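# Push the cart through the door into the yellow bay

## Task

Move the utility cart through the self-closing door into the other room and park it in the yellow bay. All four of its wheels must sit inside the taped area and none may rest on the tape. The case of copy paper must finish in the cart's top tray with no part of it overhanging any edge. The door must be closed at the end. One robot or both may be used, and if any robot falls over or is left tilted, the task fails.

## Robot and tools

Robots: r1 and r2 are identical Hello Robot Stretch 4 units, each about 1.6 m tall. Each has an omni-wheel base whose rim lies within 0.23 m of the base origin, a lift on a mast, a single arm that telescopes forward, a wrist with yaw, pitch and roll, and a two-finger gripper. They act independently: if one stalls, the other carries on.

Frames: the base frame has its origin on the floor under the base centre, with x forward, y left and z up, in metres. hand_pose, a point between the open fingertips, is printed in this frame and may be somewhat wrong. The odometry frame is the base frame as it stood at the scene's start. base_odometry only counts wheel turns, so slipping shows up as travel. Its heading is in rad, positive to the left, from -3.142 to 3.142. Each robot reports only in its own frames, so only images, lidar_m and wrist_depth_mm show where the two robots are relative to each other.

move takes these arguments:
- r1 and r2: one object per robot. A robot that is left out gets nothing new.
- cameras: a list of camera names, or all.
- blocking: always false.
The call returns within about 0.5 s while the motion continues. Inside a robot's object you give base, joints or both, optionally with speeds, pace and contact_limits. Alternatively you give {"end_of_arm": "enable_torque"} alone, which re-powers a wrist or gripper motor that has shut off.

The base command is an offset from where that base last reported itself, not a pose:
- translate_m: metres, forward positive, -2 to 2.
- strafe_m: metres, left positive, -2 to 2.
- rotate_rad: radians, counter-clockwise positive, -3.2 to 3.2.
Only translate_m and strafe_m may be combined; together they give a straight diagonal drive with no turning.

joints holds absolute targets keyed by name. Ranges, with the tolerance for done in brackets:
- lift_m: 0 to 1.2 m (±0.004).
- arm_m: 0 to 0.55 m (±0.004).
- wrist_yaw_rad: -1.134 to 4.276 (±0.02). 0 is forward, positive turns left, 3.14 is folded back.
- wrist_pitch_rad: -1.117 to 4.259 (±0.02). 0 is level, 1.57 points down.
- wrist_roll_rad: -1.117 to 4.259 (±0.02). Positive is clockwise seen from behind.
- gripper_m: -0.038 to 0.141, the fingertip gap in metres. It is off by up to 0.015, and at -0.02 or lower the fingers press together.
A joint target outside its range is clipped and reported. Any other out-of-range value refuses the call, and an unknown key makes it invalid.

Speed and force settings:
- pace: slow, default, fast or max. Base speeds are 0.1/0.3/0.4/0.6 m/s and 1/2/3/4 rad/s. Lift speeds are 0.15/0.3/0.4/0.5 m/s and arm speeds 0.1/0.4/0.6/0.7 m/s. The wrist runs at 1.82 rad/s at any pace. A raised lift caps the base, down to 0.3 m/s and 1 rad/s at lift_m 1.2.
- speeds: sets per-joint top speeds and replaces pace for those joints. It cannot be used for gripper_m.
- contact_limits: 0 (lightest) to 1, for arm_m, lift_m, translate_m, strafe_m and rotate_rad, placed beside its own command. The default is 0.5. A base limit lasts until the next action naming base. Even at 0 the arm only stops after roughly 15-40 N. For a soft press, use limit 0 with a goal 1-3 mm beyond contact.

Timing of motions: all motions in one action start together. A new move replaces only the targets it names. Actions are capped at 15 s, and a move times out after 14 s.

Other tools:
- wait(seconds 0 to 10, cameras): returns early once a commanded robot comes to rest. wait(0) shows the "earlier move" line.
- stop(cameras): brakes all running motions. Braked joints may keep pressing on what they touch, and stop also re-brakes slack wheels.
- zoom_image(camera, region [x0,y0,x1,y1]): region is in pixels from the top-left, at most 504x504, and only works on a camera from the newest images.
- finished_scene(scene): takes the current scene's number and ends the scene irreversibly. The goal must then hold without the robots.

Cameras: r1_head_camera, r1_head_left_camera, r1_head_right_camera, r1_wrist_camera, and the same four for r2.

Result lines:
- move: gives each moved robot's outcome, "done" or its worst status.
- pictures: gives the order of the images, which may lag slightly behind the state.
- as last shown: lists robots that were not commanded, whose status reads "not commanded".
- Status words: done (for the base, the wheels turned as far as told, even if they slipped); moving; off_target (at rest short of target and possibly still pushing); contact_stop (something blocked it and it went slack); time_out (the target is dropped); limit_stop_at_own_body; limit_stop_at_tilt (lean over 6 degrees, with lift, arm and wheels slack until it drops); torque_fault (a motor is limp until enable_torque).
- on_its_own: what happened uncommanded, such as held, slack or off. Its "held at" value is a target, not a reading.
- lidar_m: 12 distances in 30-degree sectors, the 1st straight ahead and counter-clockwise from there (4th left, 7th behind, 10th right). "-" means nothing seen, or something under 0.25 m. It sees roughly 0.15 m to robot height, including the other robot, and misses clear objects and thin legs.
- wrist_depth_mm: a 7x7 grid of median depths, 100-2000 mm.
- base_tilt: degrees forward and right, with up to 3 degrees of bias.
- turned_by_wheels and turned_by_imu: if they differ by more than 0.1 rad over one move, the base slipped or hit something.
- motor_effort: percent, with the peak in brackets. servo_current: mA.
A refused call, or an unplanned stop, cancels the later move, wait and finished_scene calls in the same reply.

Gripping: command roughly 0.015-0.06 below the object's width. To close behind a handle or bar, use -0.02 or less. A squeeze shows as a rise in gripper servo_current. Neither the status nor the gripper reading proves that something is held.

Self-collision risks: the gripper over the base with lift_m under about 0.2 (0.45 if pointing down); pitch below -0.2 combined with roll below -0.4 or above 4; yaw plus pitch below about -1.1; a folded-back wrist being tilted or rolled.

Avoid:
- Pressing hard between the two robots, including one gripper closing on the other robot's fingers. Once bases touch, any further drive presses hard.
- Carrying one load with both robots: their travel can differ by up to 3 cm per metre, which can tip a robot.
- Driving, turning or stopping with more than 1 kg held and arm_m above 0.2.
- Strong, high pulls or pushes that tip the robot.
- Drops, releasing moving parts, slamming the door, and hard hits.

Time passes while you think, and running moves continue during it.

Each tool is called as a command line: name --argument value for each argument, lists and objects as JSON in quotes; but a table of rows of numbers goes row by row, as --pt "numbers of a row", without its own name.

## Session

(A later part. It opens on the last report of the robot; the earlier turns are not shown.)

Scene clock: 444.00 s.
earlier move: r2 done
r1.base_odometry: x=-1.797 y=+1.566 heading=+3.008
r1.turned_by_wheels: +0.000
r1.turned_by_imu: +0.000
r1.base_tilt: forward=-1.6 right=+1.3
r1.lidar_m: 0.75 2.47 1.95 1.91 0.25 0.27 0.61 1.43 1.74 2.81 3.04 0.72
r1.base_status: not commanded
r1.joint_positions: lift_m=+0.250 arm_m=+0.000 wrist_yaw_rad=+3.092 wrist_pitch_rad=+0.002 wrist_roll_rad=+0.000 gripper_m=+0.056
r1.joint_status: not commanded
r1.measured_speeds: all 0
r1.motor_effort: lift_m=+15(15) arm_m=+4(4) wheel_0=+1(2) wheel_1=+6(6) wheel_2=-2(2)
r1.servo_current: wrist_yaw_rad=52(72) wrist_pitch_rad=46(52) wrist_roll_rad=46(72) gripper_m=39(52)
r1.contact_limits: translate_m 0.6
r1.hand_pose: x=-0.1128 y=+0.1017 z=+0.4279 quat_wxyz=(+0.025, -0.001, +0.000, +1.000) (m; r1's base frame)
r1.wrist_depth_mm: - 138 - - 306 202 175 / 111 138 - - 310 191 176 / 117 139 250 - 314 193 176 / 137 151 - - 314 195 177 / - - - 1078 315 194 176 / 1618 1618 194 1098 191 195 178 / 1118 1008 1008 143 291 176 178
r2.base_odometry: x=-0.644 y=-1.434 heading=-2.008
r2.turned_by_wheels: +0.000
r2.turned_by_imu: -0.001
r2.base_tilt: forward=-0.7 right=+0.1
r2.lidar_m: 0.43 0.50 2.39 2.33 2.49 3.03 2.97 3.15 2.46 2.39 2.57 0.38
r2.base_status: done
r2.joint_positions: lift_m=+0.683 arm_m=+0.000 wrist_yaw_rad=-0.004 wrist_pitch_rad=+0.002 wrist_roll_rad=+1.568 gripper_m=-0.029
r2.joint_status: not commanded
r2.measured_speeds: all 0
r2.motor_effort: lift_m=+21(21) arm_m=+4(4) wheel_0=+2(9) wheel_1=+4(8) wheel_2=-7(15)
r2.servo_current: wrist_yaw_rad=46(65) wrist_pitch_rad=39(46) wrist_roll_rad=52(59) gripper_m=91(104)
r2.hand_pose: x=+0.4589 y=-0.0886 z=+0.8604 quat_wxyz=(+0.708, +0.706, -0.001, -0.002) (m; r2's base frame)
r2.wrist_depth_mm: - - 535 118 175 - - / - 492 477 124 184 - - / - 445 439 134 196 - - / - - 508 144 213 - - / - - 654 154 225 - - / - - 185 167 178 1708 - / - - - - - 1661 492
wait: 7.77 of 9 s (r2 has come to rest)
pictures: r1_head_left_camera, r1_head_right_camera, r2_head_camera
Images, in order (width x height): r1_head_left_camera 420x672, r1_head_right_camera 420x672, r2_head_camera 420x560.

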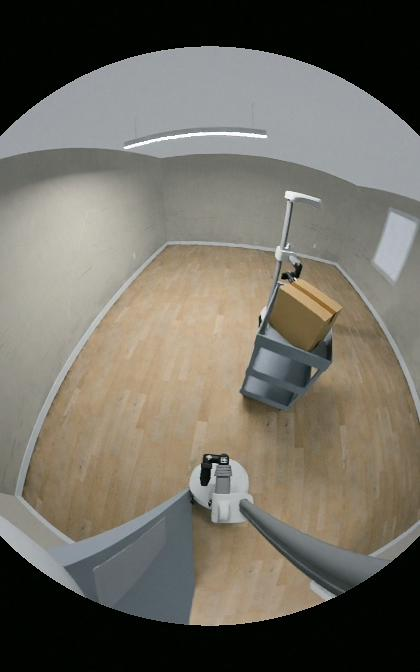

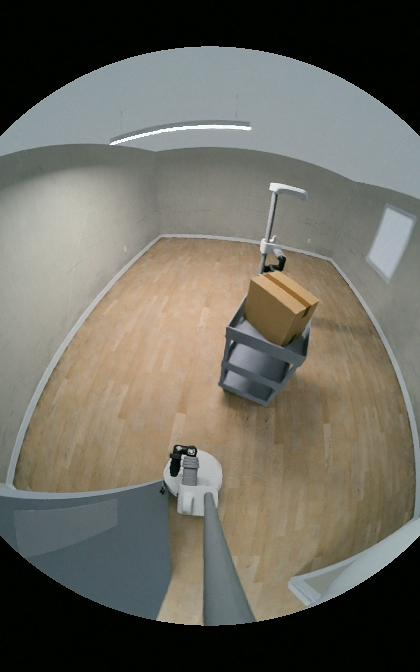

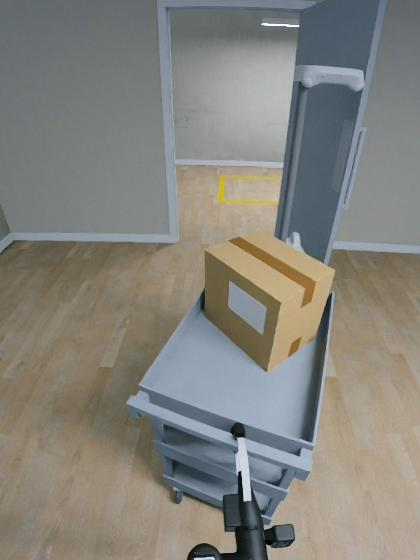

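move --r2 '{"base":{"translate_m":-0.1,"strafe_m":-0.3},"pace":"slow"}' --blocking false --cameras '[]'

wait --seconds 6 --cameras '["r2_head_camera","r1_head_right_camera"]'

Scene clock: 450.90 s.
move: r2 moving
r1: as last shown
r1.lidar_m: 0.75 2.45 1.94 1.90 0.25 0.27 0.63 1.43 1.72 2.81 3.04 0.72
r1.motor_effort: lift_m=+15(15) arm_m=+4(4) wheel_0=+2(2) wheel_1=+6(6) wheel_2=-2(2)
r1.servo_current: wrist_yaw_rad=46(78) wrist_pitch_rad=33(46) wrist_roll_rad=46(65) gripper_m=39(46)
r1.contact_limits: translate_m 0.6
r1.wrist_depth_mm: - 138 - - 306 200 175 / 111 138 - - 310 191 176 / 117 139 250 - 312 193 176 / 136 151 - - 314 193 177 / - - - 1060 317 195 176 / 1576 1576 194 1078 191 195 177 / 1138 1025 1008 143 291 176 177
r2.base_odometry: x=-0.654 y=-1.425 heading=-2.008
r2.turned_by_wheels: +0.001
r2.turned_by_imu: +0.001
r2.base_tilt: forward=-0.7 right=+0.0
r2.lidar_m: 0.44 0.52 2.39 2.35 2.53 3.02 2.97 3.16 2.46 2.39 2.56 0.38
r2.base_status: translate_m moving; strafe_m moving
r2.joint_positions: lift_m=+0.683 arm_m=+0.000 wrist_yaw_rad=+0.000 wrist_pitch_rad=+0.002 wrist_roll_rad=+1.568 gripper_m=-0.029
r2.joint_status: not commanded
r2.measured_speeds: translate_m=-0.015 strafe_m=-0.046 rotate_rad=-0.001 lift_m=+0.000 arm_m=+0.000 wrist_yaw_rad=+0.023 wrist_pitch_rad=+0.000 wrist_roll_rad=+0.000
r2.motor_effort: lift_m=+21(21) arm_m=+4(4) wheel_0=+7(11) wheel_1=-8(8) wheel_2=+10(10)
r2.servo_current: wrist_yaw_rad=46(52) wrist_pitch_rad=46(46) wrist_roll_rad=46(52) gripper_m=91(98)
r2.hand_pose: x=+0.4592 y=-0.0876 z=+0.8604 quat_wxyz=(+0.708, +0.706, +0.000, -0.001) (m; r2's base frame)
r2.wrist_depth_mm: - 544 525 115 172 - - / - 496 469 123 181 - - / - 439 436 132 195 - - / - - 517 143 208 - - / - - 668 153 226 - - / - - 185 168 178 1708 - / - - - - 263 1618 492
pictures: none
No camera images: "cameras" was empty.

Scene clock: 454.83 s.
earlier move: r2 done
r1.base_odometry: x=-1.797 y=+1.566 heading=+3.008
r1.turned_by_wheels: +0.000
r1.turned_by_imu: +0.000
r1.base_tilt: forward=-1.6 right=+1.3
r1.lidar_m: 0.72 2.47 1.93 1.90 0.25 0.25 0.61 1.42 1.73 2.82 3.06 0.74
r1.base_status: not commanded
r1.joint_positions: lift_m=+0.250 arm_m=+0.000 wrist_yaw_rad=+3.092 wrist_pitch_rad=+0.002 wrist_roll_rad=+0.000 gripper_m=+0.056
r1.joint_status: not commanded
r1.measured_speeds: all 0
r1.motor_effort: lift_m=+15(15) arm_m=+4(4) wheel_0=+2(2) wheel_1=+6(6) wheel_2=-2(2)
r1.servo_current: wrist_yaw_rad=72(78) wrist_pitch_rad=46(52) wrist_roll_rad=46(72) gripper_m=39(46)
r1.contact_limits: translate_m 0.6
r1.hand_pose: x=-0.1128 y=+0.1017 z=+0.4279 quat_wxyz=(+0.025, -0.001, +0.000, +1.000) (m; r1's base frame)
r1.wrist_depth_mm: - 138 - - 306 200 176 / 111 139 - - 309 191 176 / 117 139 252 - 312 193 176 / 137 151 - - 314 194 177 / - - - 1060 317 195 176 / 1618 1618 195 1078 190 194 177 / 1098 991 1008 143 291 176 178
r2.base_odometry: x=-0.874 y=-1.216 heading=-2.007
r2.turned_by_wheels: +0.000
r2.turned_by_imu: +0.001
r2.base_tilt: forward=-0.7 right=+0.1
r2.lidar_m: 0.39 0.41 2.70 2.66 2.86 2.96 2.92 2.75 2.13 2.10 2.23 0.43
r2.base_status: done
r2.joint_positions: lift_m=+0.683 arm_m=+0.000 wrist_yaw_rad=+0.003 wrist_pitch_rad=+0.002 wrist_roll_rad=+1.568 gripper_m=-0.029
r2.joint_status: not commanded
r2.measured_speeds: all 0
r2.motor_effort: lift_m=+21(21) arm_m=+4(4) wheel_0=+5(14) wheel_1=-5(9) wheel_2=+9(11)
r2.servo_current: wrist_yaw_rad=33(59) wrist_pitch_rad=39(46) wrist_roll_rad=46(65) gripper_m=91(104)
r2.hand_pose: x=+0.4595 y=-0.0867 z=+0.8604 quat_wxyz=(+0.708, +0.706, +0.002, +0.000) (m; r2's base frame)
r2.wrist_depth_mm: - - - 179 224 1366 1042 / - - 1618 177 238 268 266 / - - - 176 236 1366 - / - - 549 234 236 831 - / - - 473 174 233 - - / - - 185 173 179 - - / - - 564 - 230 - -
wait: 3.93 of 6 s (r2 has come to rest)
pictures: r1_head_right_camera, r2_head_camera
Images, in order (width x height): r1_head_right_camera 420x672, r2_head_camera 420x560.

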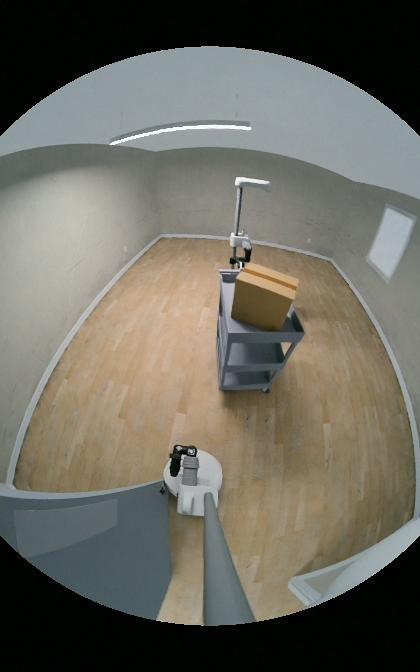

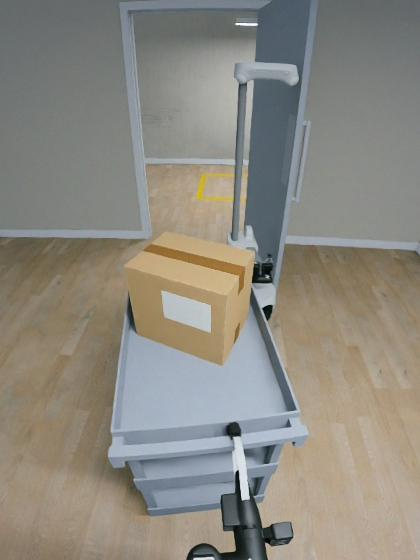

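move --r2 '{"base":{"translate_m":-0.15,"strafe_m":-0.15},"pace":"slow"}' --blocking false --cameras '[]'

wait --seconds 4 --cameras '[]'

move --r2 '{"base":{"rotate_rad":0.15},"pace":"slow"}' --blocking false --cameras '[]'

wait --seconds 3 --cameras '["r2_head_camera","r1_head_right_camera"]'

Scene clock: 462.30 s.
move: r2 moving
r1: as last shown
r1.lidar_m: 0.74 2.49 1.94 1.91 0.25 0.26 0.62 1.43 1.72 2.83 3.06 0.75
r1.servo_current: wrist_yaw_rad=52(72) wrist_pitch_rad=46(46) wrist_roll_rad=59(59) gripper_m=39(46)
r1.contact_limits: translate_m 0.6
r1.wrist_depth_mm: - 138 - - 304 200 175 / 111 138 - - 309 192 176 / 117 139 250 - 314 193 177 / 136 151 - - 314 194 176 / - - - 1078 317 195 177 / 1576 1661 194 1098 191 195 177 / 1138 1025 991 143 291 175 178
r2.base_odometry: x=-0.878 y=-1.204 heading=-2.007
r2.turned_by_wheels: +0.001
r2.turned_by_imu: +0.001
r2.base_tilt: forward=-0.6 right=+0.1
r2.lidar_m: 0.38 0.40 2.72 2.65 2.85 2.94 2.89 2.74 2.13 2.09 2.23 0.43
r2.base_status: translate_m moving; strafe_m moving
r2.joint_positions: lift_m=+0.683 arm_m=+0.000 wrist_yaw_rad=+0.003 wrist_pitch_rad=+0.002 wrist_roll_rad=+1.568 gripper_m=-0.029
r2.joint_status: not commanded
r2.measured_speeds: translate_m=-0.037 strafe_m=-0.035 rotate_rad=-0.003 lift_m=+0.000 arm_m=+0.000 wrist_yaw_rad=+0.000 wrist_pitch_rad=+0.000 wrist_roll_rad=+0.000
r2.motor_effort: lift_m=+21(21) arm_m=+4(4) wheel_0=+4(7) wheel_1=-8(10) wheel_2=+14(14)
r2.servo_current: wrist_yaw_rad=39(52) wrist_pitch_rad=39(46) wrist_roll_rad=52(59) gripper_m=91(98)
r2.hand_pose: x=+0.4595 y=-0.0866 z=+0.8604 quat_wxyz=(+0.708, +0.706, +0.002, +0.000) (m; r2's base frame)
r2.wrist_depth_mm: - - - 180 224 1366 1118 / - - 1618 178 238 268 266 / - - - 177 237 1366 - / - - 554 235 236 831 - / - - 466 174 234 - - / - - 185 173 179 - - / - - 544 - 231 - -
pictures: none
No camera images: "cameras" was empty.

Scene clock: 465.17 s.
earlier move: r2 done
r1.base_odometry: x=-1.797 y=+1.566 heading=+3.008
r1.turned_by_wheels: +0.000
r1.turned_by_imu: +0.000
r1.base_tilt: forward=-1.6 right=+1.3
r1.lidar_m: 0.82 2.46 1.93 1.89 0.25 0.26 0.63 1.42 1.74 2.81 3.07 0.91
r1.base_status: not commanded
r1.joint_positions: lift_m=+0.250 arm_m=+0.000 wrist_yaw_rad=+3.092 wrist_pitch_rad=+0.002 wrist_roll_rad=+0.000 gripper_m=+0.056
r1.joint_status: not commanded
r1.measured_speeds: all 0
r1.motor_effort: lift_m=+15(15) arm_m=+4(4) wheel_0=+1(2) wheel_1=+6(6) wheel_2=-2(2)
r1.servo_current: wrist_yaw_rad=52(72) wrist_pitch_rad=39(52) wrist_roll_rad=52(59) gripper_m=39(52)
r1.contact_limits: translate_m 0.6
r1.hand_pose: x=-0.1128 y=+0.1017 z=+0.4279 quat_wxyz=(+0.025, -0.001, +0.000, +1.000) (m; r1's base frame)
r1.wrist_depth_mm: - 138 - - 307 200 176 / 111 139 - - 309 192 176 / 117 138 250 - 312 193 176 / 136 151 - - 314 194 176 / - - - 1078 319 195 177 / 1576 1618 193 1098 191 194 176 / 1160 991 1008 143 291 176 178
r2.base_odometry: x=-0.946 y=-1.017 heading=-2.007
r2.turned_by_wheels: +0.000
r2.turned_by_imu: +0.000
r2.base_tilt: forward=-0.7 right=+0.1
r2.lidar_m: 0.39 0.39 2.87 2.80 3.03 2.83 2.77 2.52 1.93 1.92 2.10 0.45
r2.base_status: done
r2.joint_positions: lift_m=+0.683 arm_m=+0.000 wrist_yaw_rad=+0.003 wrist_pitch_rad=+0.002 wrist_roll_rad=+1.568 gripper_m=-0.029
r2.joint_status: not commanded
r2.measured_speeds: all 0
r2.motor_effort: lift_m=+21(21) arm_m=+4(4) wheel_0=+4(8) wheel_1=-4(10) wheel_2=+8(14)
r2.servo_current: wrist_yaw_rad=46(65) wrist_pitch_rad=46(52) wrist_roll_rad=59(59) gripper_m=91(104)
r2.hand_pose: x=+0.4595 y=-0.0866 z=+0.8604 quat_wxyz=(+0.708, +0.706, +0.002, +0.000) (m; r2's base frame)
r2.wrist_depth_mm: - - - 183 226 1618 1118 / - - - 182 242 267 264 / - - - 178 238 1576 - / - - 569 178 236 831 - / - - 462 176 234 - - / - - 185 173 179 - - / - - 535 - 229 - -
wait: 2.87 of 4 s (r2 has come to rest)
pictures: none
No camera images: "cameras" was empty.

Scene clock: 465.67 s.
move: r2 moving
r1: as last shown
r1.lidar_m: 0.83 2.47 1.94 1.91 0.25 0.27 0.63 1.44 1.72 2.82 3.07 0.90
r1.servo_current: wrist_yaw_rad=26(65) wrist_pitch_rad=46(46) wrist_roll_rad=52(65) gripper_m=46(46)
r1.contact_limits: translate_m 0.6
r1.wrist_depth_mm: - 138 - - 306 200 176 / 110 139 - - 310 191 175 / 118 139 250 - 314 193 176 / 137 151 - - 314 193 177 / - - - 1078 317 193 177 / 1618 1618 194 1078 191 194 177 / 1138 1008 1025 143 291 175 178
r2.base_odometry: x=-0.946 y=-1.017 heading=-1.896
r2.turned_by_wheels: +0.111
r2.turned_by_imu: +0.107
r2.base_tilt: forward=-0.7 right=+0.0
r2.lidar_m: 0.41 0.44 2.83 2.81 3.17 2.79 2.74 2.34 1.92 1.95 2.19 0.42
r2.base_status: rotate_rad moving
r2.joint_positions: lift_m=+0.683 arm_m=+0.000 wrist_yaw_rad=-0.010 wrist_pitch_rad=+0.002 wrist_roll_rad=+1.568 gripper_m=-0.029
r2.joint_status: not commanded
r2.measured_speeds: translate_m=+0.002 strafe_m=+0.000 rotate_rad=+0.295 lift_m=+0.000 arm_m=+0.000 wrist_yaw_rad=+0.000 wrist_pitch_rad=+0.000 wrist_roll_rad=+0.000
r2.motor_effort: lift_m=+21(21) arm_m=+4(4) wheel_0=-11(13) wheel_1=-5(9) wheel_2=-11(14)
r2.servo_current: wrist_yaw_rad=65(72) wrist_pitch_rad=39(39) wrist_roll_rad=33(59) gripper_m=91(98)
r2.hand_pose: x=+0.4583 y=-0.0904 z=+0.8604 quat_wxyz=(+0.708, +0.706, -0.003, -0.004) (m; r2's base frame)
r2.wrist_depth_mm: - - - 167 226 232 233 / - - - 168 228 1464 1078 / - - 640 170 229 778 - / - - 496 229 231 - - / - - 477 171 232 - - / - - 185 173 178 - - / - - 609 - 234 - -
pictures: none
No camera images: "cameras" was empty.

Scene clock: 466.23 s.
earlier move: r2 done
r1.base_odometry: x=-1.797 y=+1.566 heading=+3.008
r1.turned_by_wheels: +0.000
r1.turned_by_imu: +0.000
r1.base_tilt: forward=-1.6 right=+1.3
r1.lidar_m: 0.85 2.47 1.93 1.91 0.25 0.26 0.62 1.44 1.74 2.82 3.04 0.90
r1.base_status: not commanded
r1.joint_positions: lift_m=+0.250 arm_m=+0.000 wrist_yaw_rad=+3.092 wrist_pitch_rad=+0.002 wrist_roll_rad=+0.000 gripper_m=+0.056
r1.joint_status: not commanded
r1.measured_speeds: all 0
r1.motor_effort: lift_m=+15(15) arm_m=+4(4) wheel_0=+2(2) wheel_1=+6(6) wheel_2=-2(2)
r1.servo_current: wrist_yaw_rad=52(65) wrist_pitch_rad=39(46) wrist_roll_rad=46(65) gripper_m=52(52)
r1.contact_limits: translate_m 0.6
r1.hand_pose: x=-0.1128 y=+0.1017 z=+0.4279 quat_wxyz=(+0.025, -0.001, +0.000, +1.000) (m; r1's base frame)
r1.wrist_depth_mm: - 138 - - 306 200 176 / 111 139 - - 312 191 176 / 117 139 251 - 312 193 176 / 136 151 - - 315 195 176 / - - - 1078 315 194 178 / 1576 1576 193 1078 191 195 177 / 1118 991 1008 143 293 175 178
r2.base_odometry: x=-0.946 y=-1.017 heading=-1.858
r2.turned_by_wheels: +0.038
r2.turned_by_imu: +0.037
r2.base_tilt: forward=-0.7 right=+0.1
r2.lidar_m: 0.40 0.44 2.81 2.80 3.24 2.78 2.76 2.29 1.92 1.95 2.24 0.43
r2.base_status: done
r2.joint_positions: lift_m=+0.683 arm_m=+0.000 wrist_yaw_rad=-0.003 wrist_pitch_rad=+0.002 wrist_roll_rad=+1.568 gripper_m=-0.029
r2.joint_status: not commanded
r2.measured_speeds: all 0
r2.motor_effort: lift_m=+21(21) arm_m=+4(4) wheel_0=-3(13) wheel_1=-5(9) wheel_2=-6(14)
r2.servo_current: wrist_yaw_rad=39(72) wrist_pitch_rad=39(46) wrist_roll_rad=46(59) gripper_m=91(98)
r2.hand_pose: x=+0.4590 y=-0.0883 z=+0.8604 quat_wxyz=(+0.708, +0.706, +0.000, -0.002) (m; r2's base frame)
r2.wrist_depth_mm: - - - 154 211 216 217 / - - - 158 215 1397 - / - - 549 161 221 - - / - - 466 165 225 - - / - - 500 170 229 842 - / - - 185 173 178 - - / - - - - - - -
wait: 0.57 of 3 s (r2 has come to rest)
pictures: r1_head_right_camera, r2_head_camera
Images, in order (width x height): r1_head_right_camera 420x672, r2_head_camera 420x560.

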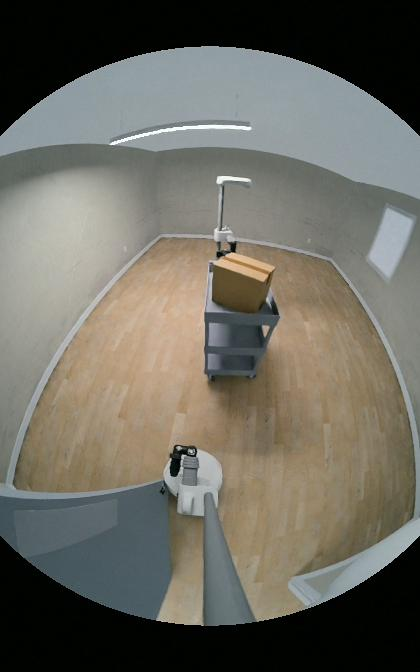

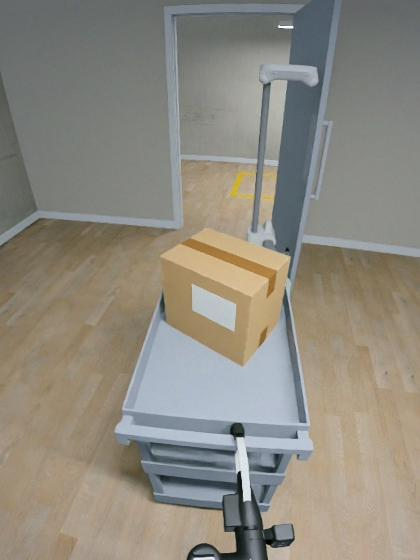

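move --r2 '{"base":{"translate_m":-0.25,"strafe_m":-0.2},"pace":"slow"}' --blocking false --cameras '[]'

wait --seconds 6 --cameras '[]'

move --r2 '{"base":{"rotate_rad":0.2},"pace":"slow"}' --blocking false --cameras '[]'

wait --seconds 3 --cameras '[]'

move --r2 '{"base":{"translate_m":0.35},"pace":"slow"}' --blocking false --cameras '[]'

wait --seconds 6 --cameras '["r2_head_camera","r1_head_right_camera"]'

Scene clock: 480.23 s.
move: r2 moving
r1: as last shown
r1.lidar_m: 0.86 2.48 1.93 1.88 0.25 0.26 0.63 1.44 1.72 2.82 3.03 0.89
r1.motor_effort: lift_m=+15(15) arm_m=+4(4) wheel_0=+1(2) wheel_1=+5(6) wheel_2=-2(2)
r1.servo_current: wrist_yaw_rad=59(59) wrist_pitch_rad=39(46) wrist_roll_rad=39(59) gripper_m=39(52)
r1.contact_limits: translate_m 0.6
r1.wrist_depth_mm: - 138 - - 307 200 176 / 111 138 - - 312 191 176 / 117 139 251 - 312 193 176 / 136 151 - - 314 194 176 / - - - 1078 315 194 176 / 1576 1618 194 1118 191 195 178 / 1138 1008 1008 143 293 176 178
r2.base_odometry: x=-0.951 y=-1.005 heading=-1.857
r2.turned_by_wheels: +0.001
r2.turned_by_imu: +0.001
r2.base_tilt: forward=-0.7 right=+0.1
r2.lidar_m: 0.41 0.44 2.82 2.83 3.23 2.77 2.74 2.26 1.94 1.91 2.22 0.41
r2.base_status: translate_m moving; strafe_m moving
r2.joint_positions: lift_m=+0.683 arm_m=+0.000 wrist_yaw_rad=+0.001 wrist_pitch_rad=+0.002 wrist_roll_rad=+1.568 gripper_m=-0.029
r2.joint_status: not commanded
r2.measured_speeds: translate_m=-0.041 strafe_m=-0.033 rotate_rad=+0.004 lift_m=+0.000 arm_m=+0.000 wrist_yaw_rad=+0.014 wrist_pitch_rad=+0.000 wrist_roll_rad=+0.000
r2.motor_effort: lift_m=+21(21) arm_m=+4(4) wheel_0=+6(7) wheel_1=-9(10) wheel_2=+13(13)
r2.servo_current: wrist_yaw_rad=52(52) wrist_pitch_rad=39(46) wrist_roll_rad=52(59) gripper_m=98(98)
r2.hand_pose: x=+0.4594 y=-0.0870 z=+0.8604 quat_wxyz=(+0.708, +0.706, +0.001, +0.000) (m; r2's base frame)
r2.wrist_depth_mm: - - - 151 206 212 213 / - - - 155 212 1366 - / - - 535 158 218 - - / - - 462 163 224 - - / - - 517 168 230 842 - / - - 185 172 179 - - / - - - - 243 - -
pictures: none
No camera images: "cameras" was empty.

Scene clock: 484.13 s.
earlier move: r2 done
r1.base_odometry: x=-1.797 y=+1.566 heading=+3.008
r1.turned_by_wheels: +0.000
r1.turned_by_imu: +0.000
r1.base_tilt: forward=-1.6 right=+1.3
r1.lidar_m: 1.04 2.51 1.94 1.90 0.25 0.25 0.63 1.44 1.72 2.82 3.03 1.13
r1.base_status: not commanded
r1.joint_positions: lift_m=+0.250 arm_m=+0.000 wrist_yaw_rad=+3.092 wrist_pitch_rad=+0.002 wrist_roll_rad=+0.000 gripper_m=+0.056
r1.joint_status: not commanded
r1.measured_speeds: all 0
r1.motor_effort: lift_m=+15(15) arm_m=+4(4) wheel_0=+1(2) wheel_1=+6(6) wheel_2=-2(2)
r1.servo_current: wrist_yaw_rad=59(72) wrist_pitch_rad=46(46) wrist_roll_rad=52(65) gripper_m=46(52)
r1.contact_limits: translate_m 0.6
r1.hand_pose: x=-0.1128 y=+0.1017 z=+0.4279 quat_wxyz=(+0.025, -0.001, +0.000, +1.000) (m; r1's base frame)
r1.wrist_depth_mm: - 138 - - 306 200 176 / 110 138 - - 310 191 176 / 117 139 250 - 314 193 177 / 136 151 - - 315 193 176 / - - - 1078 319 195 177 / 1618 1576 194 1098 191 195 177 / 1138 1008 1025 143 291 176 177
r2.base_odometry: x=-1.067 y=-0.721 heading=-1.857
r2.turned_by_wheels: +0.000
r2.turned_by_imu: +0.001
r2.base_tilt: forward=-0.7 right=+0.1
r2.lidar_m: 0.38 0.42 3.05 3.05 3.02 2.57 2.56 1.97 1.70 1.68 1.94 0.43
r2.base_status: done
r2.joint_positions: lift_m=+0.683 arm_m=+0.000 wrist_yaw_rad=+0.003 wrist_pitch_rad=+0.002 wrist_roll_rad=+1.568 gripper_m=-0.029
r2.joint_status: not commanded
r2.measured_speeds: all 0
r2.motor_effort: lift_m=+21(21) arm_m=+4(4) wheel_0=+5(12) wheel_1=-4(10) wheel_2=+7(15)
r2.servo_current: wrist_yaw_rad=39(65) wrist_pitch_rad=46(46) wrist_roll_rad=52(59) gripper_m=91(104)
r2.hand_pose: x=+0.4596 y=-0.0864 z=+0.8604 quat_wxyz=(+0.708, +0.706, +0.002, +0.001) (m; r2's base frame)
r2.wrist_depth_mm: - - - 163 221 228 229 / - - - 165 224 1618 1078 / - - 627 167 226 - - / - - 488 227 229 - - / - - 480 171 231 842 - / - - 186 173 180 - - / - - 615 - 236 - -
wait: 3.90 of 6 s (r2 has come to rest)
pictures: none
No camera images: "cameras" was empty.

Scene clock: 484.63 s.
move: r2 moving
r1: as last shown
r1.lidar_m: 1.05 2.48 1.94 1.90 0.25 0.26 0.63 1.44 1.73 2.82 3.07 1.14
r1.servo_current: wrist_yaw_rad=59(59) wrist_pitch_rad=46(46) wrist_roll_rad=26(65) gripper_m=33(46)
r1.contact_limits: translate_m 0.6
r1.wrist_depth_mm: - 138 - - 307 201 176 / 111 138 - - 310 192 176 / 117 139 250 - 314 193 176 / 136 151 - - 314 193 177 / - - - 1078 314 194 176 / 1576 1618 194 1078 191 195 177 / 1118 1025 1008 143 291 176 178
r2.base_odometry: x=-1.067 y=-0.721 heading=-1.736
r2.turned_by_wheels: +0.121
r2.turned_by_imu: +0.117
r2.base_tilt: forward=-0.7 right=+0.1
r2.lidar_m: 0.40 0.48 3.05 3.06 2.85 2.59 2.58 1.86 1.66 1.71 2.11 0.43
r2.base_status: rotate_rad moving
r2.joint_positions: lift_m=+0.683 arm_m=+0.000 wrist_yaw_rad=-0.009 wrist_pitch_rad=+0.002 wrist_roll_rad=+1.568 gripper_m=-0.029
r2.joint_status: not commanded
r2.measured_speeds: translate_m=-0.001 strafe_m=+0.000 rotate_rad=+0.422 lift_m=+0.000 arm_m=+0.000 wrist_yaw_rad=+0.000 wrist_pitch_rad=+0.000 wrist_roll_rad=+0.000
r2.motor_effort: lift_m=+21(21) arm_m=+4(4) wheel_0=-12(13) wheel_1=-6(9) wheel_2=-12(14)
r2.servo_current: wrist_yaw_rad=65(72) wrist_pitch_rad=39(46) wrist_roll_rad=52(52) gripper_m=98(98)
r2.hand_pose: x=+0.4585 y=-0.0900 z=+0.8604 quat_wxyz=(+0.708, +0.706, -0.003, -0.004) (m; r2's base frame)
r2.wrist_depth_mm: - - - 151 208 214 215 / - - - 156 213 1499 - / - - 535 160 219 - - / - 480 459 165 223 - - / - - 517 169 230 854 - / - - 185 173 179 - - / - - - - 242 - -
pictures: none
No camera images: "cameras" was empty.

Scene clock: 485.33 s.
earlier move: r2 done
r1.base_odometry: x=-1.797 y=+1.566 heading=+3.008
r1.turned_by_wheels: +0.000
r1.turned_by_imu: +0.000
r1.base_tilt: forward=-1.6 right=+1.3
r1.lidar_m: 1.06 2.50 1.95 1.90 0.25 0.27 0.65 1.44 1.75 2.82 3.05 1.11
r1.base_status: not commanded
r1.joint_positions: lift_m=+0.250 arm_m=+0.000 wrist_yaw_rad=+3.092 wrist_pitch_rad=+0.002 wrist_roll_rad=+0.000 gripper_m=+0.056
r1.joint_status: not commanded
r1.measured_speeds: all 0
r1.motor_effort: lift_m=+15(15) arm_m=+4(4) wheel_0=+2(2) wheel_1=+5(6) wheel_2=-2(2)
r1.servo_current: wrist_yaw_rad=39(59) wrist_pitch_rad=46(52) wrist_roll_rad=52(72) gripper_m=39(46)
r1.contact_limits: translate_m 0.6
r1.hand_pose: x=-0.1128 y=+0.1017 z=+0.4279 quat_wxyz=(+0.025, -0.001, +0.000, +1.000) (m; r1's base frame)
r1.wrist_depth_mm: - 138 - - 306 200 176 / 111 138 - - 309 191 176 / 118 138 249 - 312 193 177 / 137 151 - - 314 194 177 / - - - 1078 317 194 177 / 1618 1618 193 1060 192 195 177 / 1118 1008 1025 143 291 176 178
r2.base_odometry: x=-1.067 y=-0.721 heading=-1.659
r2.turned_by_wheels: +0.078
r2.turned_by_imu: +0.076
r2.base_tilt: forward=-0.6 right=+0.1
r2.lidar_m: 0.42 0.46 3.05 3.12 2.75 2.58 2.63 1.79 1.68 1.73 2.25 0.40
r2.base_status: done
r2.joint_positions: lift_m=+0.683 arm_m=+0.000 wrist_yaw_rad=-0.005 wrist_pitch_rad=+0.002 wrist_roll_rad=+1.568 gripper_m=-0.029
r2.joint_status: not commanded
r2.measured_speeds: all 0
r2.motor_effort: lift_m=+21(21) arm_m=+4(4) wheel_0=-6(13) wheel_1=-5(9) wheel_2=-8(14)
r2.servo_current: wrist_yaw_rad=46(72) wrist_pitch_rad=39(46) wrist_roll_rad=52(59) gripper_m=91(98)
r2.hand_pose: x=+0.4588 y=-0.0889 z=+0.8604 quat_wxyz=(+0.708, +0.706, -0.001, -0.002) (m; r2's base frame)
r2.wrist_depth_mm: - - - 130 184 211 - / - - 525 135 193 - - / - 480 459 143 206 - - / - - 477 152 216 - - / - - 591 161 228 - - / - - 185 169 179 - - / - - - - - 1618 504
wait: 0.70 of 3 s (r2 has come to rest)
pictures: none
No camera images: "cameras" was empty.

Scene clock: 485.83 s.
move: r2 moving
r1: as last shown
r1.lidar_m: 1.04 2.47 1.95 1.90 0.25 0.25 0.62 1.41 1.73 2.82 3.06 1.10
r1.motor_effort: lift_m=+15(15) arm_m=+4(4) wheel_0=+2(2) wheel_1=+6(6) wheel_2=-2(2)
r1.servo_current: wrist_yaw_rad=52(52) wrist_pitch_rad=39(46) wrist_roll_rad=39(59) gripper_m=39(46)
r1.contact_limits: translate_m 0.6
r1.wrist_depth_mm: - 138 - - 306 199 175 / 111 138 - - 310 192 176 / 117 138 250 - 312 193 176 / 136 151 - - 315 194 176 / - - - 1060 315 195 177 / 1618 1618 193 1098 191 195 177 / 1160 991 991 143 291 176 178
r2.base_odometry: x=-1.068 y=-0.733 heading=-1.659
r2.turned_by_wheels: +0.000
r2.turned_by_imu: +0.000
r2.base_tilt: forward=-0.7 right=+0.1
r2.lidar_m: 0.40 0.49 3.05 3.11 2.76 2.57 2.61 1.80 1.68 1.73 2.25 0.40
r2.base_status: translate_m moving
r2.joint_positions: lift_m=+0.683 arm_m=+0.000 wrist_yaw_rad=-0.005 wrist_pitch_rad=+0.002 wrist_roll_rad=+1.568 gripper_m=-0.029
r2.joint_status: not commanded
r2.measured_speeds: translate_m=+0.048 strafe_m=+0.000 rotate_rad=-0.001 lift_m=+0.000 arm_m=+0.000 wrist_yaw_rad=+0.000 wrist_pitch_rad=+0.000 wrist_roll_rad=+0.000
r2.motor_effort: lift_m=+21(21) arm_m=+4(4) wheel_0=+5(8) wheel_1=+7(7) wheel_2=-14(15)
r2.servo_current: wrist_yaw_rad=59(59) wrist_pitch_rad=39(46) wrist_roll_rad=46(52) gripper_m=91(104)
r2.hand_pose: x=+0.4588 y=-0.0889 z=+0.8604 quat_wxyz=(+0.708, +0.706, -0.001, -0.002) (m; r2's base frame)
r2.wrist_depth_mm: - - - 130 184 203 - / - - 530 135 193 - - / - 484 449 142 205 - - / - - 480 152 216 - - / - - 591 161 227 - - / - - 186 169 179 - - / - - - - - 1661 500
pictures: none
No camera images: "cameras" was empty.

Scene clock: 490.10 s.
earlier move: r2 done
r1.base_odometry: x=-1.797 y=+1.566 heading=+3.008
r1.turned_by_wheels: +0.000
r1.turned_by_imu: +0.000
r1.base_tilt: forward=-1.6 right=+1.3
r1.lidar_m: 0.71 0.92 1.91 1.90 0.25 0.25 0.62 1.41 1.75 2.83 3.04 0.88
r1.base_status: not commanded
r1.joint_positions: lift_m=+0.250 arm_m=+0.000 wrist_yaw_rad=+3.092 wrist_pitch_rad=+0.002 wrist_roll_rad=+0.000 gripper_m=+0.056
r1.joint_status: not commanded
r1.measured_speeds: all 0
r1.motor_effort: lift_m=+15(15) arm_m=+4(4) wheel_0=+1(2) wheel_1=+6(6) wheel_2=-2(2)
r1.servo_current: wrist_yaw_rad=52(78) wrist_pitch_rad=39(52) wrist_roll_rad=26(65) gripper_m=39(52)
r1.contact_limits: translate_m 0.6
r1.hand_pose: x=-0.1128 y=+0.1017 z=+0.4279 quat_wxyz=(+0.025, -0.001, +0.000, +1.000) (m; r1's base frame)
r1.wrist_depth_mm: - 138 - - 306 200 176 / 111 138 - - 310 191 176 / 117 139 251 - 312 193 176 / 136 151 - - 317 194 176 / - - - 1078 317 194 177 / 1618 1618 194 1078 190 195 177 / 1160 1008 1025 143 291 176 178
r2.base_odometry: x=-1.098 y=-1.070 heading=-1.658
r2.turned_by_wheels: +0.000
r2.turned_by_imu: +0.002
r2.base_tilt: forward=-0.7 right=+0.1
r2.lidar_m: 0.47 3.12 2.90 2.96 3.06 2.88 2.87 1.97 1.83 1.87 2.44 0.35
r2.base_status: done
r2.joint_positions: lift_m=+0.683 arm_m=+0.000 wrist_yaw_rad=+0.000 wrist_pitch_rad=+0.002 wrist_roll_rad=+1.568 gripper_m=-0.029
r2.joint_status: not commanded
r2.measured_speeds: all 0
r2.motor_effort: lift_m=+21(21) arm_m=+4(4) wheel_0=+5(13) wheel_1=+5(8) wheel_2=-6(16)
r2.servo_current: wrist_yaw_rad=59(59) wrist_pitch_rad=46(52) wrist_roll_rad=39(59) gripper_m=85(104)
r2.hand_pose: x=+0.4593 y=-0.0875 z=+0.8604 quat_wxyz=(+0.708, +0.706, +0.000, -0.001) (m; r2's base frame)
r2.wrist_depth_mm: - 384 384 - - - - / - 382 389 - - - - / - - 544 - 164 - - / - - - - 185 - - / - - - 120 220 1708 - / - - 186 143 177 1618 500 / - - - - - - 436
wait: 4.27 of 6 s (r2 has come to rest)
pictures: r1_head_right_camera, r2_head_camera
Images, in order (width x height): r1_head_right_camera 420x672, r2_head_camera 420x560.

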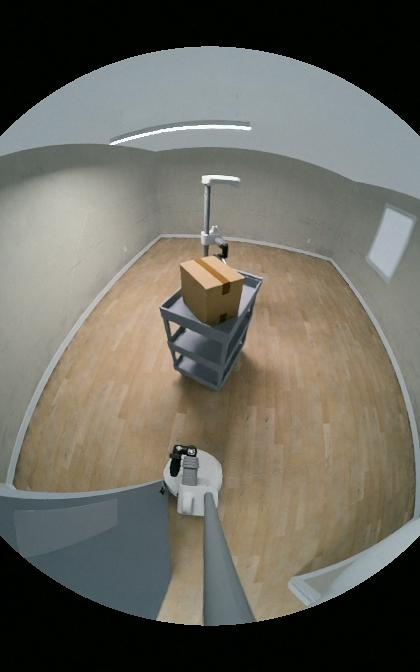

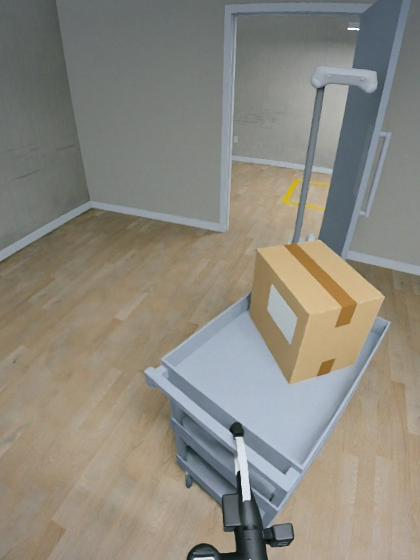

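move --r2 '{"base":{"rotate_rad":-0.431},"pace":"slow"}' --blocking false --cameras '[]'

wait --seconds 3 --cameras '[]'

move --r2 '{"base":{"translate_m":-1.1,"strafe_m":0.75},"pace":"slow"}' --blocking false --cameras '[]'

wait --seconds 10 --cameras '[]'

wait --seconds 5 --cameras '["r2_head_camera","r1_head_right_camera"]'

Scene clock: 514.77 s.
move: r2 moving
r1: as last shown
r1.base_tilt: forward=-1.6 right=+1.2
r1.lidar_m: 0.70 0.86 1.94 1.91 0.25 0.25 0.62 1.42 1.74 2.82 3.04 0.88
r1.motor_effort: lift_m=+15(15) arm_m=+4(4) wheel_0=+2(2) wheel_1=+6(6) wheel_2=-2(2)
r1.servo_current: wrist_yaw_rad=59(72) wrist_pitch_rad=39(46) wrist_roll_rad=52(65) gripper_m=46(46)
r1.contact_limits: translate_m 0.6
r1.wrist_depth_mm: - 138 - - 306 200 176 / 111 139 - - 310 191 176 / 117 139 250 - 315 193 177 / 136 151 - - 315 193 177 / - - - 1060 315 194 177 / 1618 1618 194 1118 191 195 177 / 1138 1025 1008 143 291 175 178
r2.base_odometry: x=-1.098 y=-1.070 heading=-1.783
r2.turned_by_wheels: -0.125
r2.turned_by_imu: -0.120
r2.base_tilt: forward=-0.7 right=+0.0
r2.lidar_m: 0.42 0.56 2.90 2.92 3.25 2.89 2.87 2.06 1.83 1.83 2.25 0.36
r2.base_status: rotate_rad moving
r2.joint_positions: lift_m=+0.683 arm_m=+0.000 wrist_yaw_rad=+0.007 wrist_pitch_rad=+0.002 wrist_roll_rad=+1.568 gripper_m=-0.029
r2.joint_status: not commanded
r2.measured_speeds: translate_m=-0.001 strafe_m=+0.000 rotate_rad=-0.490 lift_m=+0.000 arm_m=+0.000 wrist_yaw_rad=+0.000 wrist_pitch_rad=+0.000 wrist_roll_rad=+0.000
r2.motor_effort: lift_m=+21(21) arm_m=+4(4) wheel_0=+15(16) wheel_1=+8(9) wheel_2=+12(12)
r2.servo_current: wrist_yaw_rad=59(59) wrist_pitch_rad=46(46) wrist_roll_rad=39(59) gripper_m=91(98)
r2.hand_pose: x=+0.4599 y=-0.0854 z=+0.8604 quat_wxyz=(+0.708, +0.706, +0.003, +0.002) (m; r2's base frame)
r2.wrist_depth_mm: - 427 424 - - - - / - 402 399 - - - - / - 521 466 - 169 - - / - - 654 112 191 - - / - - - 128 218 1863 - / - - 187 154 179 1661 521 / - - - - - - 473
pictures: none
No camera images: "cameras" was empty.

Scene clock: 515.87 s.
earlier move: r2 done
r1.base_odometry: x=-1.797 y=+1.566 heading=+3.008
r1.turned_by_wheels: +0.000
r1.turned_by_imu: +0.000
r1.base_tilt: forward=-1.6 right=+1.3
r1.lidar_m: 0.73 0.80 1.93 1.89 0.25 0.27 0.61 1.43 1.71 2.81 3.03 4.49
r1.base_status: not commanded
r1.joint_positions: lift_m=+0.250 arm_m=+0.000 wrist_yaw_rad=+3.092 wrist_pitch_rad=+0.002 wrist_roll_rad=+0.000 gripper_m=+0.056
r1.joint_status: not commanded
r1.measured_speeds: all 0
r1.motor_effort: lift_m=+15(15) arm_m=+4(4) wheel_0=+2(2) wheel_1=+6(6) wheel_2=-2(2)
r1.servo_current: wrist_yaw_rad=59(72) wrist_pitch_rad=46(46) wrist_roll_rad=52(65) gripper_m=39(46)
r1.contact_limits: translate_m 0.6
r1.hand_pose: x=-0.1128 y=+0.1017 z=+0.4279 quat_wxyz=(+0.025, -0.001, +0.000, +1.000) (m; r1's base frame)
r1.wrist_depth_mm: - 138 - - 307 200 176 / 111 138 - - 312 191 176 / 118 139 250 - 314 193 177 / 136 151 - - 315 193 177 / - - - 1078 315 194 177 / 1576 1576 194 1118 191 195 177 / 1138 1008 991 143 291 176 178
r2.base_odometry: x=-1.098 y=-1.070 heading=-2.088
r2.turned_by_wheels: -0.305
r2.turned_by_imu: -0.297
r2.base_tilt: forward=-0.6 right=+0.1
r2.lidar_m: 0.40 0.42 3.02 2.92 3.06 2.99 2.91 2.60 1.91 1.83 1.93 0.42
r2.base_status: done
r2.joint_positions: lift_m=+0.683 arm_m=+0.000 wrist_yaw_rad=+0.006 wrist_pitch_rad=+0.002 wrist_roll_rad=+1.568 gripper_m=-0.029
r2.joint_status: not commanded
r2.measured_speeds: all 0
r2.motor_effort: lift_m=+21(21) arm_m=-4(4) wheel_0=+4(16) wheel_1=+4(10) wheel_2=+5(13)
r2.servo_current: wrist_yaw_rad=46(65) wrist_pitch_rad=39(52) wrist_roll_rad=52(59) gripper_m=91(104)
r2.hand_pose: x=+0.4598 y=-0.0858 z=+0.8604 quat_wxyz=(+0.708, +0.706, +0.003, +0.001) (m; r2's base frame)
r2.wrist_depth_mm: - - - 160 175 225 1118 / - - - 163 221 252 249 / - - 627 165 224 - - / - - 496 227 229 - - / - - 473 171 232 842 - / - - 185 173 179 - - / - - 615 - - - -
wait: 1.10 of 3 s (r2 has come to rest)
pictures: none
No camera images: "cameras" was empty.

Scene clock: 516.37 s.
move: r2 moving
r1: as last shown
r1.base_tilt: forward=-1.6 right=+1.2
r1.lidar_m: 0.72 0.81 1.95 1.90 0.25 0.25 0.61 1.42 1.76 2.81 3.05 4.48
r1.servo_current: wrist_yaw_rad=59(65) wrist_pitch_rad=39(46) wrist_roll_rad=46(65) gripper_m=39(46)
r1.contact_limits: translate_m 0.6
r1.wrist_depth_mm: - 138 - - 307 201 175 / 111 139 - - 309 191 176 / 117 139 250 - 312 193 176 / 136 151 - - 315 194 177 / - - - 1060 317 195 177 / 1618 1618 194 1098 191 194 177 / 1138 1008 1008 143 293 176 178
r2.base_odometry: x=-1.086 y=-1.063 heading=-2.087
r2.turned_by_wheels: +0.001
r2.turned_by_imu: +0.001
r2.base_tilt: forward=-0.6 right=+0.1
r2.lidar_m: 0.41 0.44 3.02 2.89 3.04 3.01 2.89 2.57 1.91 1.83 1.93 0.42
r2.base_status: translate_m moving; strafe_m moving
r2.joint_positions: lift_m=+0.683 arm_m=+0.000 wrist_yaw_rad=+0.006 wrist_pitch_rad=+0.002 wrist_roll_rad=+1.568 gripper_m=-0.029
r2.joint_status: not commanded
r2.measured_speeds: translate_m=-0.047 strafe_m=+0.031 rotate_rad=+0.000 lift_m=+0.000 arm_m=+0.000 wrist_yaw_rad=+0.000 wrist_pitch_rad=+0.000 wrist_roll_rad=+0.000
r2.motor_effort: lift_m=+21(21) arm_m=-4(4) wheel_0=-10(13) wheel_1=+5(5) wheel_2=+13(13)
r2.servo_current: wrist_yaw_rad=59(59) wrist_pitch_rad=39(52) wrist_roll_rad=52(59) gripper_m=98(98)
r2.hand_pose: x=+0.4598 y=-0.0858 z=+0.8604 quat_wxyz=(+0.708, +0.706, +0.003, +0.001) (m; r2's base frame)
r2.wrist_depth_mm: - - - 159 175 224 1098 / - - - 162 220 1397 459 / - - 603 165 224 - - / - - 488 168 227 - - / - - 480 171 231 854 - / - - 185 173 179 - - / - - 627 - - - -
pictures: none
No camera images: "cameras" was empty.

Scene clock: 526.37 s.
earlier move: r2 moving
r1.base_odometry: x=-1.797 y=+1.566 heading=+3.008
r1.turned_by_wheels: +0.000
r1.turned_by_imu: -0.001
r1.base_tilt: forward=-1.6 right=+1.2
r1.lidar_m: 1.59 2.46 1.94 1.90 0.25 0.25 0.66 1.42 1.75 2.82 3.04 1.78
r1.base_status: not commanded
r1.joint_positions: lift_m=+0.250 arm_m=+0.000 wrist_yaw_rad=+3.092 wrist_pitch_rad=+0.002 wrist_roll_rad=+0.000 gripper_m=+0.056
r1.joint_status: not commanded
r1.measured_speeds: all 0
r1.motor_effort: lift_m=+15(15) arm_m=+4(4) wheel_0=+1(2) wheel_1=+6(6) wheel_2=-2(2)
r1.servo_current: wrist_yaw_rad=59(72) wrist_pitch_rad=39(52) wrist_roll_rad=46(72) gripper_m=39(52)
r1.contact_limits: translate_m 0.6
r1.hand_pose: x=-0.1128 y=+0.1017 z=+0.4279 quat_wxyz=(+0.025, -0.001, +0.000, +1.000) (m; r1's base frame)
r1.wrist_depth_mm: - 138 - - 306 200 176 / 111 138 - - 310 192 176 / 117 139 251 - 315 192 176 / 137 151 - - 314 193 177 / - - - 1078 317 195 177 / 1618 1618 193 1078 191 195 177 / 1138 1008 1025 143 293 177 178
r2.base_odometry: x=-0.195 y=-0.628 heading=-2.088
r2.turned_by_wheels: +0.000
r2.turned_by_imu: -0.004
r2.base_tilt: forward=-0.6 right=+0.1
r2.lidar_m: 0.44 3.32 2.45 2.35 2.47 2.15 2.04 2.17 2.47 2.36 2.49 0.34
r2.base_status: translate_m moving; strafe_m moving
r2.joint_positions: lift_m=+0.683 arm_m=+0.000 wrist_yaw_rad=-0.007 wrist_pitch_rad=+0.002 wrist_roll_rad=+1.568 gripper_m=-0.029
r2.joint_status: not commanded
r2.measured_speeds: translate_m=-0.084 strafe_m=+0.057 rotate_rad=+0.005 lift_m=+0.000 arm_m=+0.000 wrist_yaw_rad=+0.000 wrist_pitch_rad=+0.000 wrist_roll_rad=+0.000
r2.motor_effort: lift_m=+21(21) arm_m=-4(4) wheel_0=-10(16) wheel_1=+4(7) wheel_2=+6(14)
r2.servo_current: wrist_yaw_rad=59(72) wrist_pitch_rad=39(52) wrist_roll_rad=52(59) gripper_m=91(104)
r2.hand_pose: x=+0.4587 y=-0.0894 z=+0.8604 quat_wxyz=(+0.708, +0.706, -0.002, -0.003) (m; r2's base frame)
r2.wrist_depth_mm: - 366 368 - - - - / - 399 407 - - - - / - - 591 - - - - / - - - - 187 - - / - - - 113 220 1756 - / - - 186 137 177 1576 492 / - - - - 427 427 439
wait: 10.00 s; no rest
pictures: none
No camera images: "cameras" was empty.

Scene clock: 530.43 s.
earlier move: r2 time_out
r1.base_odometry: x=-1.797 y=+1.566 heading=+3.008
r1.turned_by_wheels: +0.000
r1.turned_by_imu: +0.000
r1.base_tilt: forward=-1.6 right=+1.2
r1.lidar_m: 1.89 2.48 1.95 1.90 0.25 0.26 0.62 1.46 1.76 2.82 3.04 1.87
r1.base_status: not commanded
r1.joint_positions: lift_m=+0.250 arm_m=+0.000 wrist_yaw_rad=+3.092 wrist_pitch_rad=+0.002 wrist_roll_rad=+0.000 gripper_m=+0.056
r1.joint_status: not commanded
r1.measured_speeds: all 0
r1.motor_effort: lift_m=+15(15) arm_m=+4(4) wheel_0=+1(2) wheel_1=+6(6) wheel_2=-2(2)
r1.servo_current: wrist_yaw_rad=65(72) wrist_pitch_rad=39(52) wrist_roll_rad=26(72) gripper_m=46(52)
r1.contact_limits: translate_m 0.6
r1.hand_pose: x=-0.1128 y=+0.1017 z=+0.4279 quat_wxyz=(+0.025, -0.001, +0.000, +1.000) (m; r1's base frame)
r1.wrist_depth_mm: - 138 - - 307 200 175 / 111 139 - - 310 192 176 / 117 139 249 - 314 194 176 / 137 151 - - 315 194 176 / - - - 1060 314 194 177 / 1618 1576 194 1098 191 195 177 / 1138 1008 1008 143 291 176 178
r2.base_odometry: x=+0.098 y=-0.484 heading=-2.088
r2.turned_by_wheels: +0.000
r2.turned_by_imu: +0.000
r2.base_tilt: forward=-0.7 right=+0.1
r2.lidar_m: 0.47 3.07 2.28 2.14 2.28 1.84 1.75 1.87 2.60 2.54 2.68 0.34
r2.base_status: translate_m time_out (by the wheels' count: -1.100 of -1.100); strafe_m time_out (by the wheels' count: +0.750 of +0.750)
r2.joint_positions: lift_m=+0.683 arm_m=+0.000 wrist_yaw_rad=-0.005 wrist_pitch_rad=+0.002 wrist_roll_rad=+1.568 gripper_m=-0.029
r2.joint_status: not commanded
r2.measured_speeds: all 0
r2.motor_effort: lift_m=+21(21) arm_m=-3(4) wheel_0=+0(16) wheel_1=+0(7) wheel_2=+0(14)
r2.servo_current: wrist_yaw_rad=52(72) wrist_pitch_rad=39(52) wrist_roll_rad=46(65) gripper_m=91(104)
r2.hand_pose: x=+0.4588 y=-0.0890 z=+0.8604 quat_wxyz=(+0.708, +0.706, -0.001, -0.003) (m; r2's base frame)
r2.wrist_depth_mm: - 387 387 - - - - / - 382 384 - - - - / - - 535 - 166 - - / - - - 103 186 - - / - - - 122 220 1708 - / - - 187 144 177 1618 504 / - - - - 424 427 459
wait: 4.07 of 5 s (r2 has come to rest)
pictures: r1_head_right_camera, r2_head_camera
Images, in order (width x height): r1_head_right_camera 420x672, r2_head_camera 420x560.

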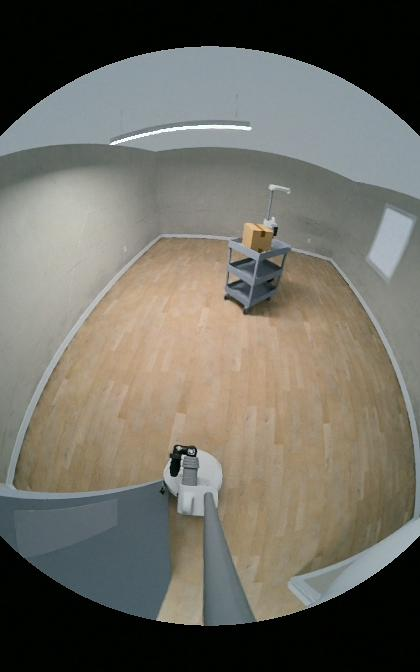

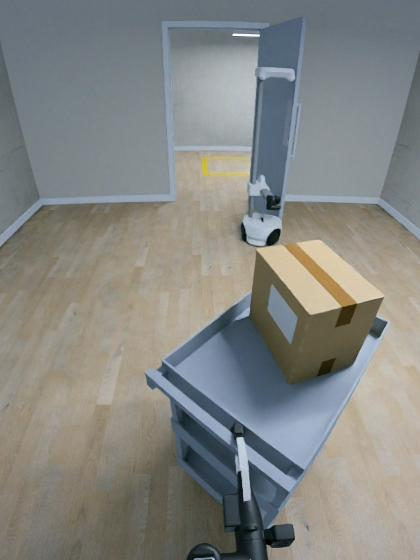

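move --r2 '{"base":{"translate_m":-0.95,"strafe_m":0.08},"pace":"slow"}' --blocking false --cameras '[]'

wait --seconds 10 --cameras '[]'

wait --seconds 4 --cameras '["r2_head_camera","r2_wrist_camera"]'

Scene clock: 536.90 s.
move: r2 moving
r1: as last shown
r1.base_tilt: forward=-1.6 right=+1.3
r1.lidar_m: 1.90 2.47 1.95 1.89 0.25 0.25 0.63 1.44 1.74 2.81 3.01 1.88
r1.motor_effort: lift_m=+15(15) arm_m=+4(4) wheel_0=+2(2) wheel_1=+6(6) wheel_2=-2(2)
r1.servo_current: wrist_yaw_rad=52(59) wrist_pitch_rad=39(52) wrist_roll_rad=59(59) gripper_m=46(46)
r1.contact_limits: translate_m 0.6
r1.wrist_depth_mm: - 138 - - 309 201 175 / 111 138 - - 310 191 176 / 117 139 250 - 314 193 176 / 136 151 - - 314 193 176 / - - - 1060 317 195 176 / 1576 1576 193 1078 191 194 177 / 1160 1025 1025 143 291 176 178
r2.base_odometry: x=+0.105 y=-0.474 heading=-2.088
r2.turned_by_wheels: +0.000
r2.turned_by_imu: +0.000
r2.base_tilt: forward=-0.6 right=+0.1
r2.lidar_m: 0.46 3.09 2.26 2.13 2.27 1.82 1.76 1.86 2.56 2.56 2.69 0.35
r2.base_status: translate_m moving; strafe_m moving
r2.joint_positions: lift_m=+0.683 arm_m=+0.000 wrist_yaw_rad=-0.002 wrist_pitch_rad=+0.002 wrist_roll_rad=+1.568 gripper_m=-0.029
r2.joint_status: not commanded
r2.measured_speeds: translate_m=-0.049 strafe_m=+0.004 rotate_rad=-0.001 lift_m=+0.000 arm_m=+0.000 wrist_yaw_rad=+0.011 wrist_pitch_rad=+0.000 wrist_roll_rad=+0.000
r2.motor_effort: lift_m=+21(21) arm_m=-4(4) wheel_0=-7(10) wheel_1=-6(7) wheel_2=+11(11)
r2.servo_current: wrist_yaw_rad=46(59) wrist_pitch_rad=39(46) wrist_roll_rad=39(52) gripper_m=91(104)
r2.hand_pose: x=+0.4591 y=-0.0881 z=+0.8604 quat_wxyz=(+0.708, +0.706, +0.000, -0.001) (m; r2's base frame)
r2.wrist_depth_mm: - 389 387 - - - - / - 382 389 - - - - / - - 544 - 166 - - / - - - - 186 - - / - - - 122 220 1756 - / - - 186 144 179 1618 504 / - - - - - 418 455
pictures: none
No camera images: "cameras" was empty.

Scene clock: 546.90 s.
earlier move: r2 moving
r1.base_odometry: x=-1.797 y=+1.566 heading=+3.008
r1.turned_by_wheels: +0.000
r1.turned_by_imu: -0.001
r1.base_tilt: forward=-1.6 right=+1.3
r1.lidar_m: 3.24 2.48 1.94 1.89 0.25 0.26 0.59 1.42 1.74 2.83 3.04 2.86
r1.base_status: not commanded
r1.joint_positions: lift_m=+0.250 arm_m=+0.000 wrist_yaw_rad=+3.092 wrist_pitch_rad=+0.002 wrist_roll_rad=+0.000 gripper_m=+0.056
r1.joint_status: not commanded
r1.measured_speeds: all 0
r1.motor_effort: lift_m=+15(15) arm_m=+4(5) wheel_0=+2(2) wheel_1=+6(6) wheel_2=-2(2)
r1.servo_current: wrist_yaw_rad=59(91) wrist_pitch_rad=39(52) wrist_roll_rad=46(78) gripper_m=39(52)
r1.contact_limits: translate_m 0.6
r1.hand_pose: x=-0.1128 y=+0.1017 z=+0.4279 quat_wxyz=(+0.025, -0.001, +0.000, +1.000) (m; r1's base frame)
r1.wrist_depth_mm: - 138 - - 307 201 176 / 110 138 - - 309 191 176 / 117 139 250 - 312 193 177 / 136 151 - - 314 193 177 / - - - 1098 315 194 176 / 1537 1618 194 1078 191 195 178 / 1138 1008 1025 143 293 175 177
r2.base_odometry: x=+0.637 y=+0.302 heading=-2.088
r2.turned_by_wheels: +0.000
r2.turned_by_imu: +0.003
r2.base_tilt: forward=-0.7 right=+0.1
r2.lidar_m: 0.36 0.38 2.15 2.13 1.16 0.85 0.83 0.87 1.17 2.61 2.74 0.46
r2.base_status: translate_m moving; strafe_m moving
r2.joint_positions: lift_m=+0.683 arm_m=+0.000 wrist_yaw_rad=+0.002 wrist_pitch_rad=+0.002 wrist_roll_rad=+1.568 gripper_m=-0.029
r2.joint_status: not commanded
r2.measured_speeds: translate_m=-0.004 strafe_m=+0.000 rotate_rad=+0.000 lift_m=+0.000 arm_m=+0.000 wrist_yaw_rad=+0.000 wrist_pitch_rad=+0.000 wrist_roll_rad=+0.000
r2.motor_effort: lift_m=+21(21) arm_m=-3(4) wheel_0=-1(10) wheel_1=-4(8) wheel_2=+9(13)
r2.servo_current: wrist_yaw_rad=52(65) wrist_pitch_rad=46(46) wrist_roll_rad=46(65) gripper_m=98(104)
r2.hand_pose: x=+0.4595 y=-0.0868 z=+0.8604 quat_wxyz=(+0.708, +0.706, +0.001, +0.000) (m; r2's base frame)
r2.wrist_depth_mm: - - - 192 195 1661 1160 / - - - 189 249 257 258 / - - - 184 245 1756 1098 / - - 654 180 240 854 - / - - 484 178 235 768 - / - - 183 173 179 - - / - - 500 - 227 - -
wait: 10.00 s; no rest
pictures: none
No camera images: "cameras" was empty.

Scene clock: 547.20 s.
earlier move: r2 done
r1.base_odometry: x=-1.797 y=+1.566 heading=+3.008
r1.turned_by_wheels: +0.000
r1.turned_by_imu: +0.000
r1.base_tilt: forward=-1.6 right=+1.3
r1.lidar_m: 3.30 2.47 1.93 1.89 0.25 0.26 0.64 1.42 1.76 2.82 3.03 2.86
r1.base_status: not commanded
r1.joint_positions: lift_m=+0.250 arm_m=+0.000 wrist_yaw_rad=+3.092 wrist_pitch_rad=+0.002 wrist_roll_rad=+0.000 gripper_m=+0.056
r1.joint_status: not commanded
r1.measured_speeds: all 0
r1.motor_effort: lift_m=+15(15) arm_m=+4(5) wheel_0=+1(2) wheel_1=+6(6) wheel_2=-2(2)
r1.servo_current: wrist_yaw_rad=39(91) wrist_pitch_rad=39(52) wrist_roll_rad=46(78) gripper_m=46(52)
r1.contact_limits: translate_m 0.6
r1.hand_pose: x=-0.1128 y=+0.1017 z=+0.4279 quat_wxyz=(+0.025, -0.001, +0.000, +1.000) (m; r1's base frame)
r1.wrist_depth_mm: - 138 - - 306 200 176 / 111 139 - - 312 192 176 / 117 139 250 - 312 192 176 / 136 151 - - 314 193 176 / - - - 1098 314 195 177 / 1618 1661 193 1098 191 195 177 / 1138 1008 1025 143 293 176 178
r2.base_odometry: x=+0.637 y=+0.302 heading=-2.088
r2.turned_by_wheels: +0.000
r2.turned_by_imu: +0.000
r2.base_tilt: forward=-0.7 right=+0.0
r2.lidar_m: 0.35 0.37 2.19 2.13 1.14 0.86 0.82 0.87 1.22 2.62 2.78 0.45
r2.base_status: done
r2.joint_positions: lift_m=+0.683 arm_m=+0.000 wrist_yaw_rad=+0.002 wrist_pitch_rad=+0.002 wrist_roll_rad=+1.568 gripper_m=-0.029
r2.joint_status: not commanded
r2.measured_speeds: all 0
r2.motor_effort: lift_m=+21(21) arm_m=-3(4) wheel_0=-3(10) wheel_1=-4(8) wheel_2=+8(13)
r2.servo_current: wrist_yaw_rad=52(65) wrist_pitch_rad=39(46) wrist_roll_rad=46(65) gripper_m=85(104)
r2.hand_pose: x=+0.4595 y=-0.0868 z=+0.8604 quat_wxyz=(+0.708, +0.706, +0.001, +0.000) (m; r2's base frame)
r2.wrist_depth_mm: - - - 192 195 1661 1160 / - - - 189 250 257 258 / - - - 183 245 1756 1138 / - - 661 180 239 831 - / - - 488 178 235 778 - / - - 185 174 179 - - / - - 500 - 227 - -
wait: 0.30 of 4 s (r2 has come to rest)
pictures: r2_head_camera, r2_wrist_camera
Images, in order (width x height): r2_head_camera 420x560, r2_wrist_camera 616x392.

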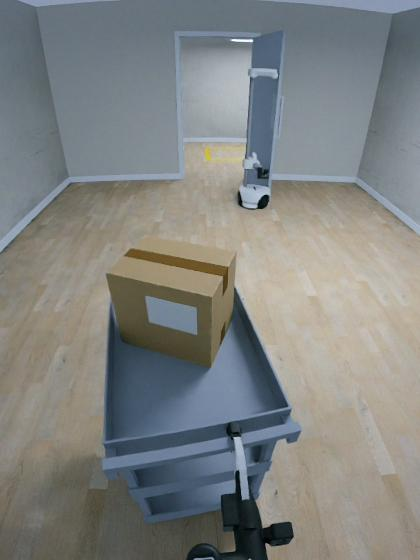

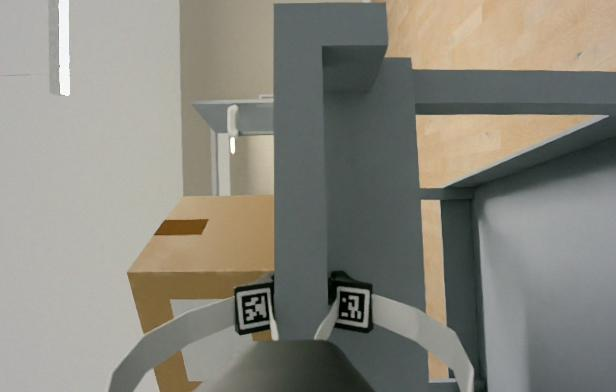

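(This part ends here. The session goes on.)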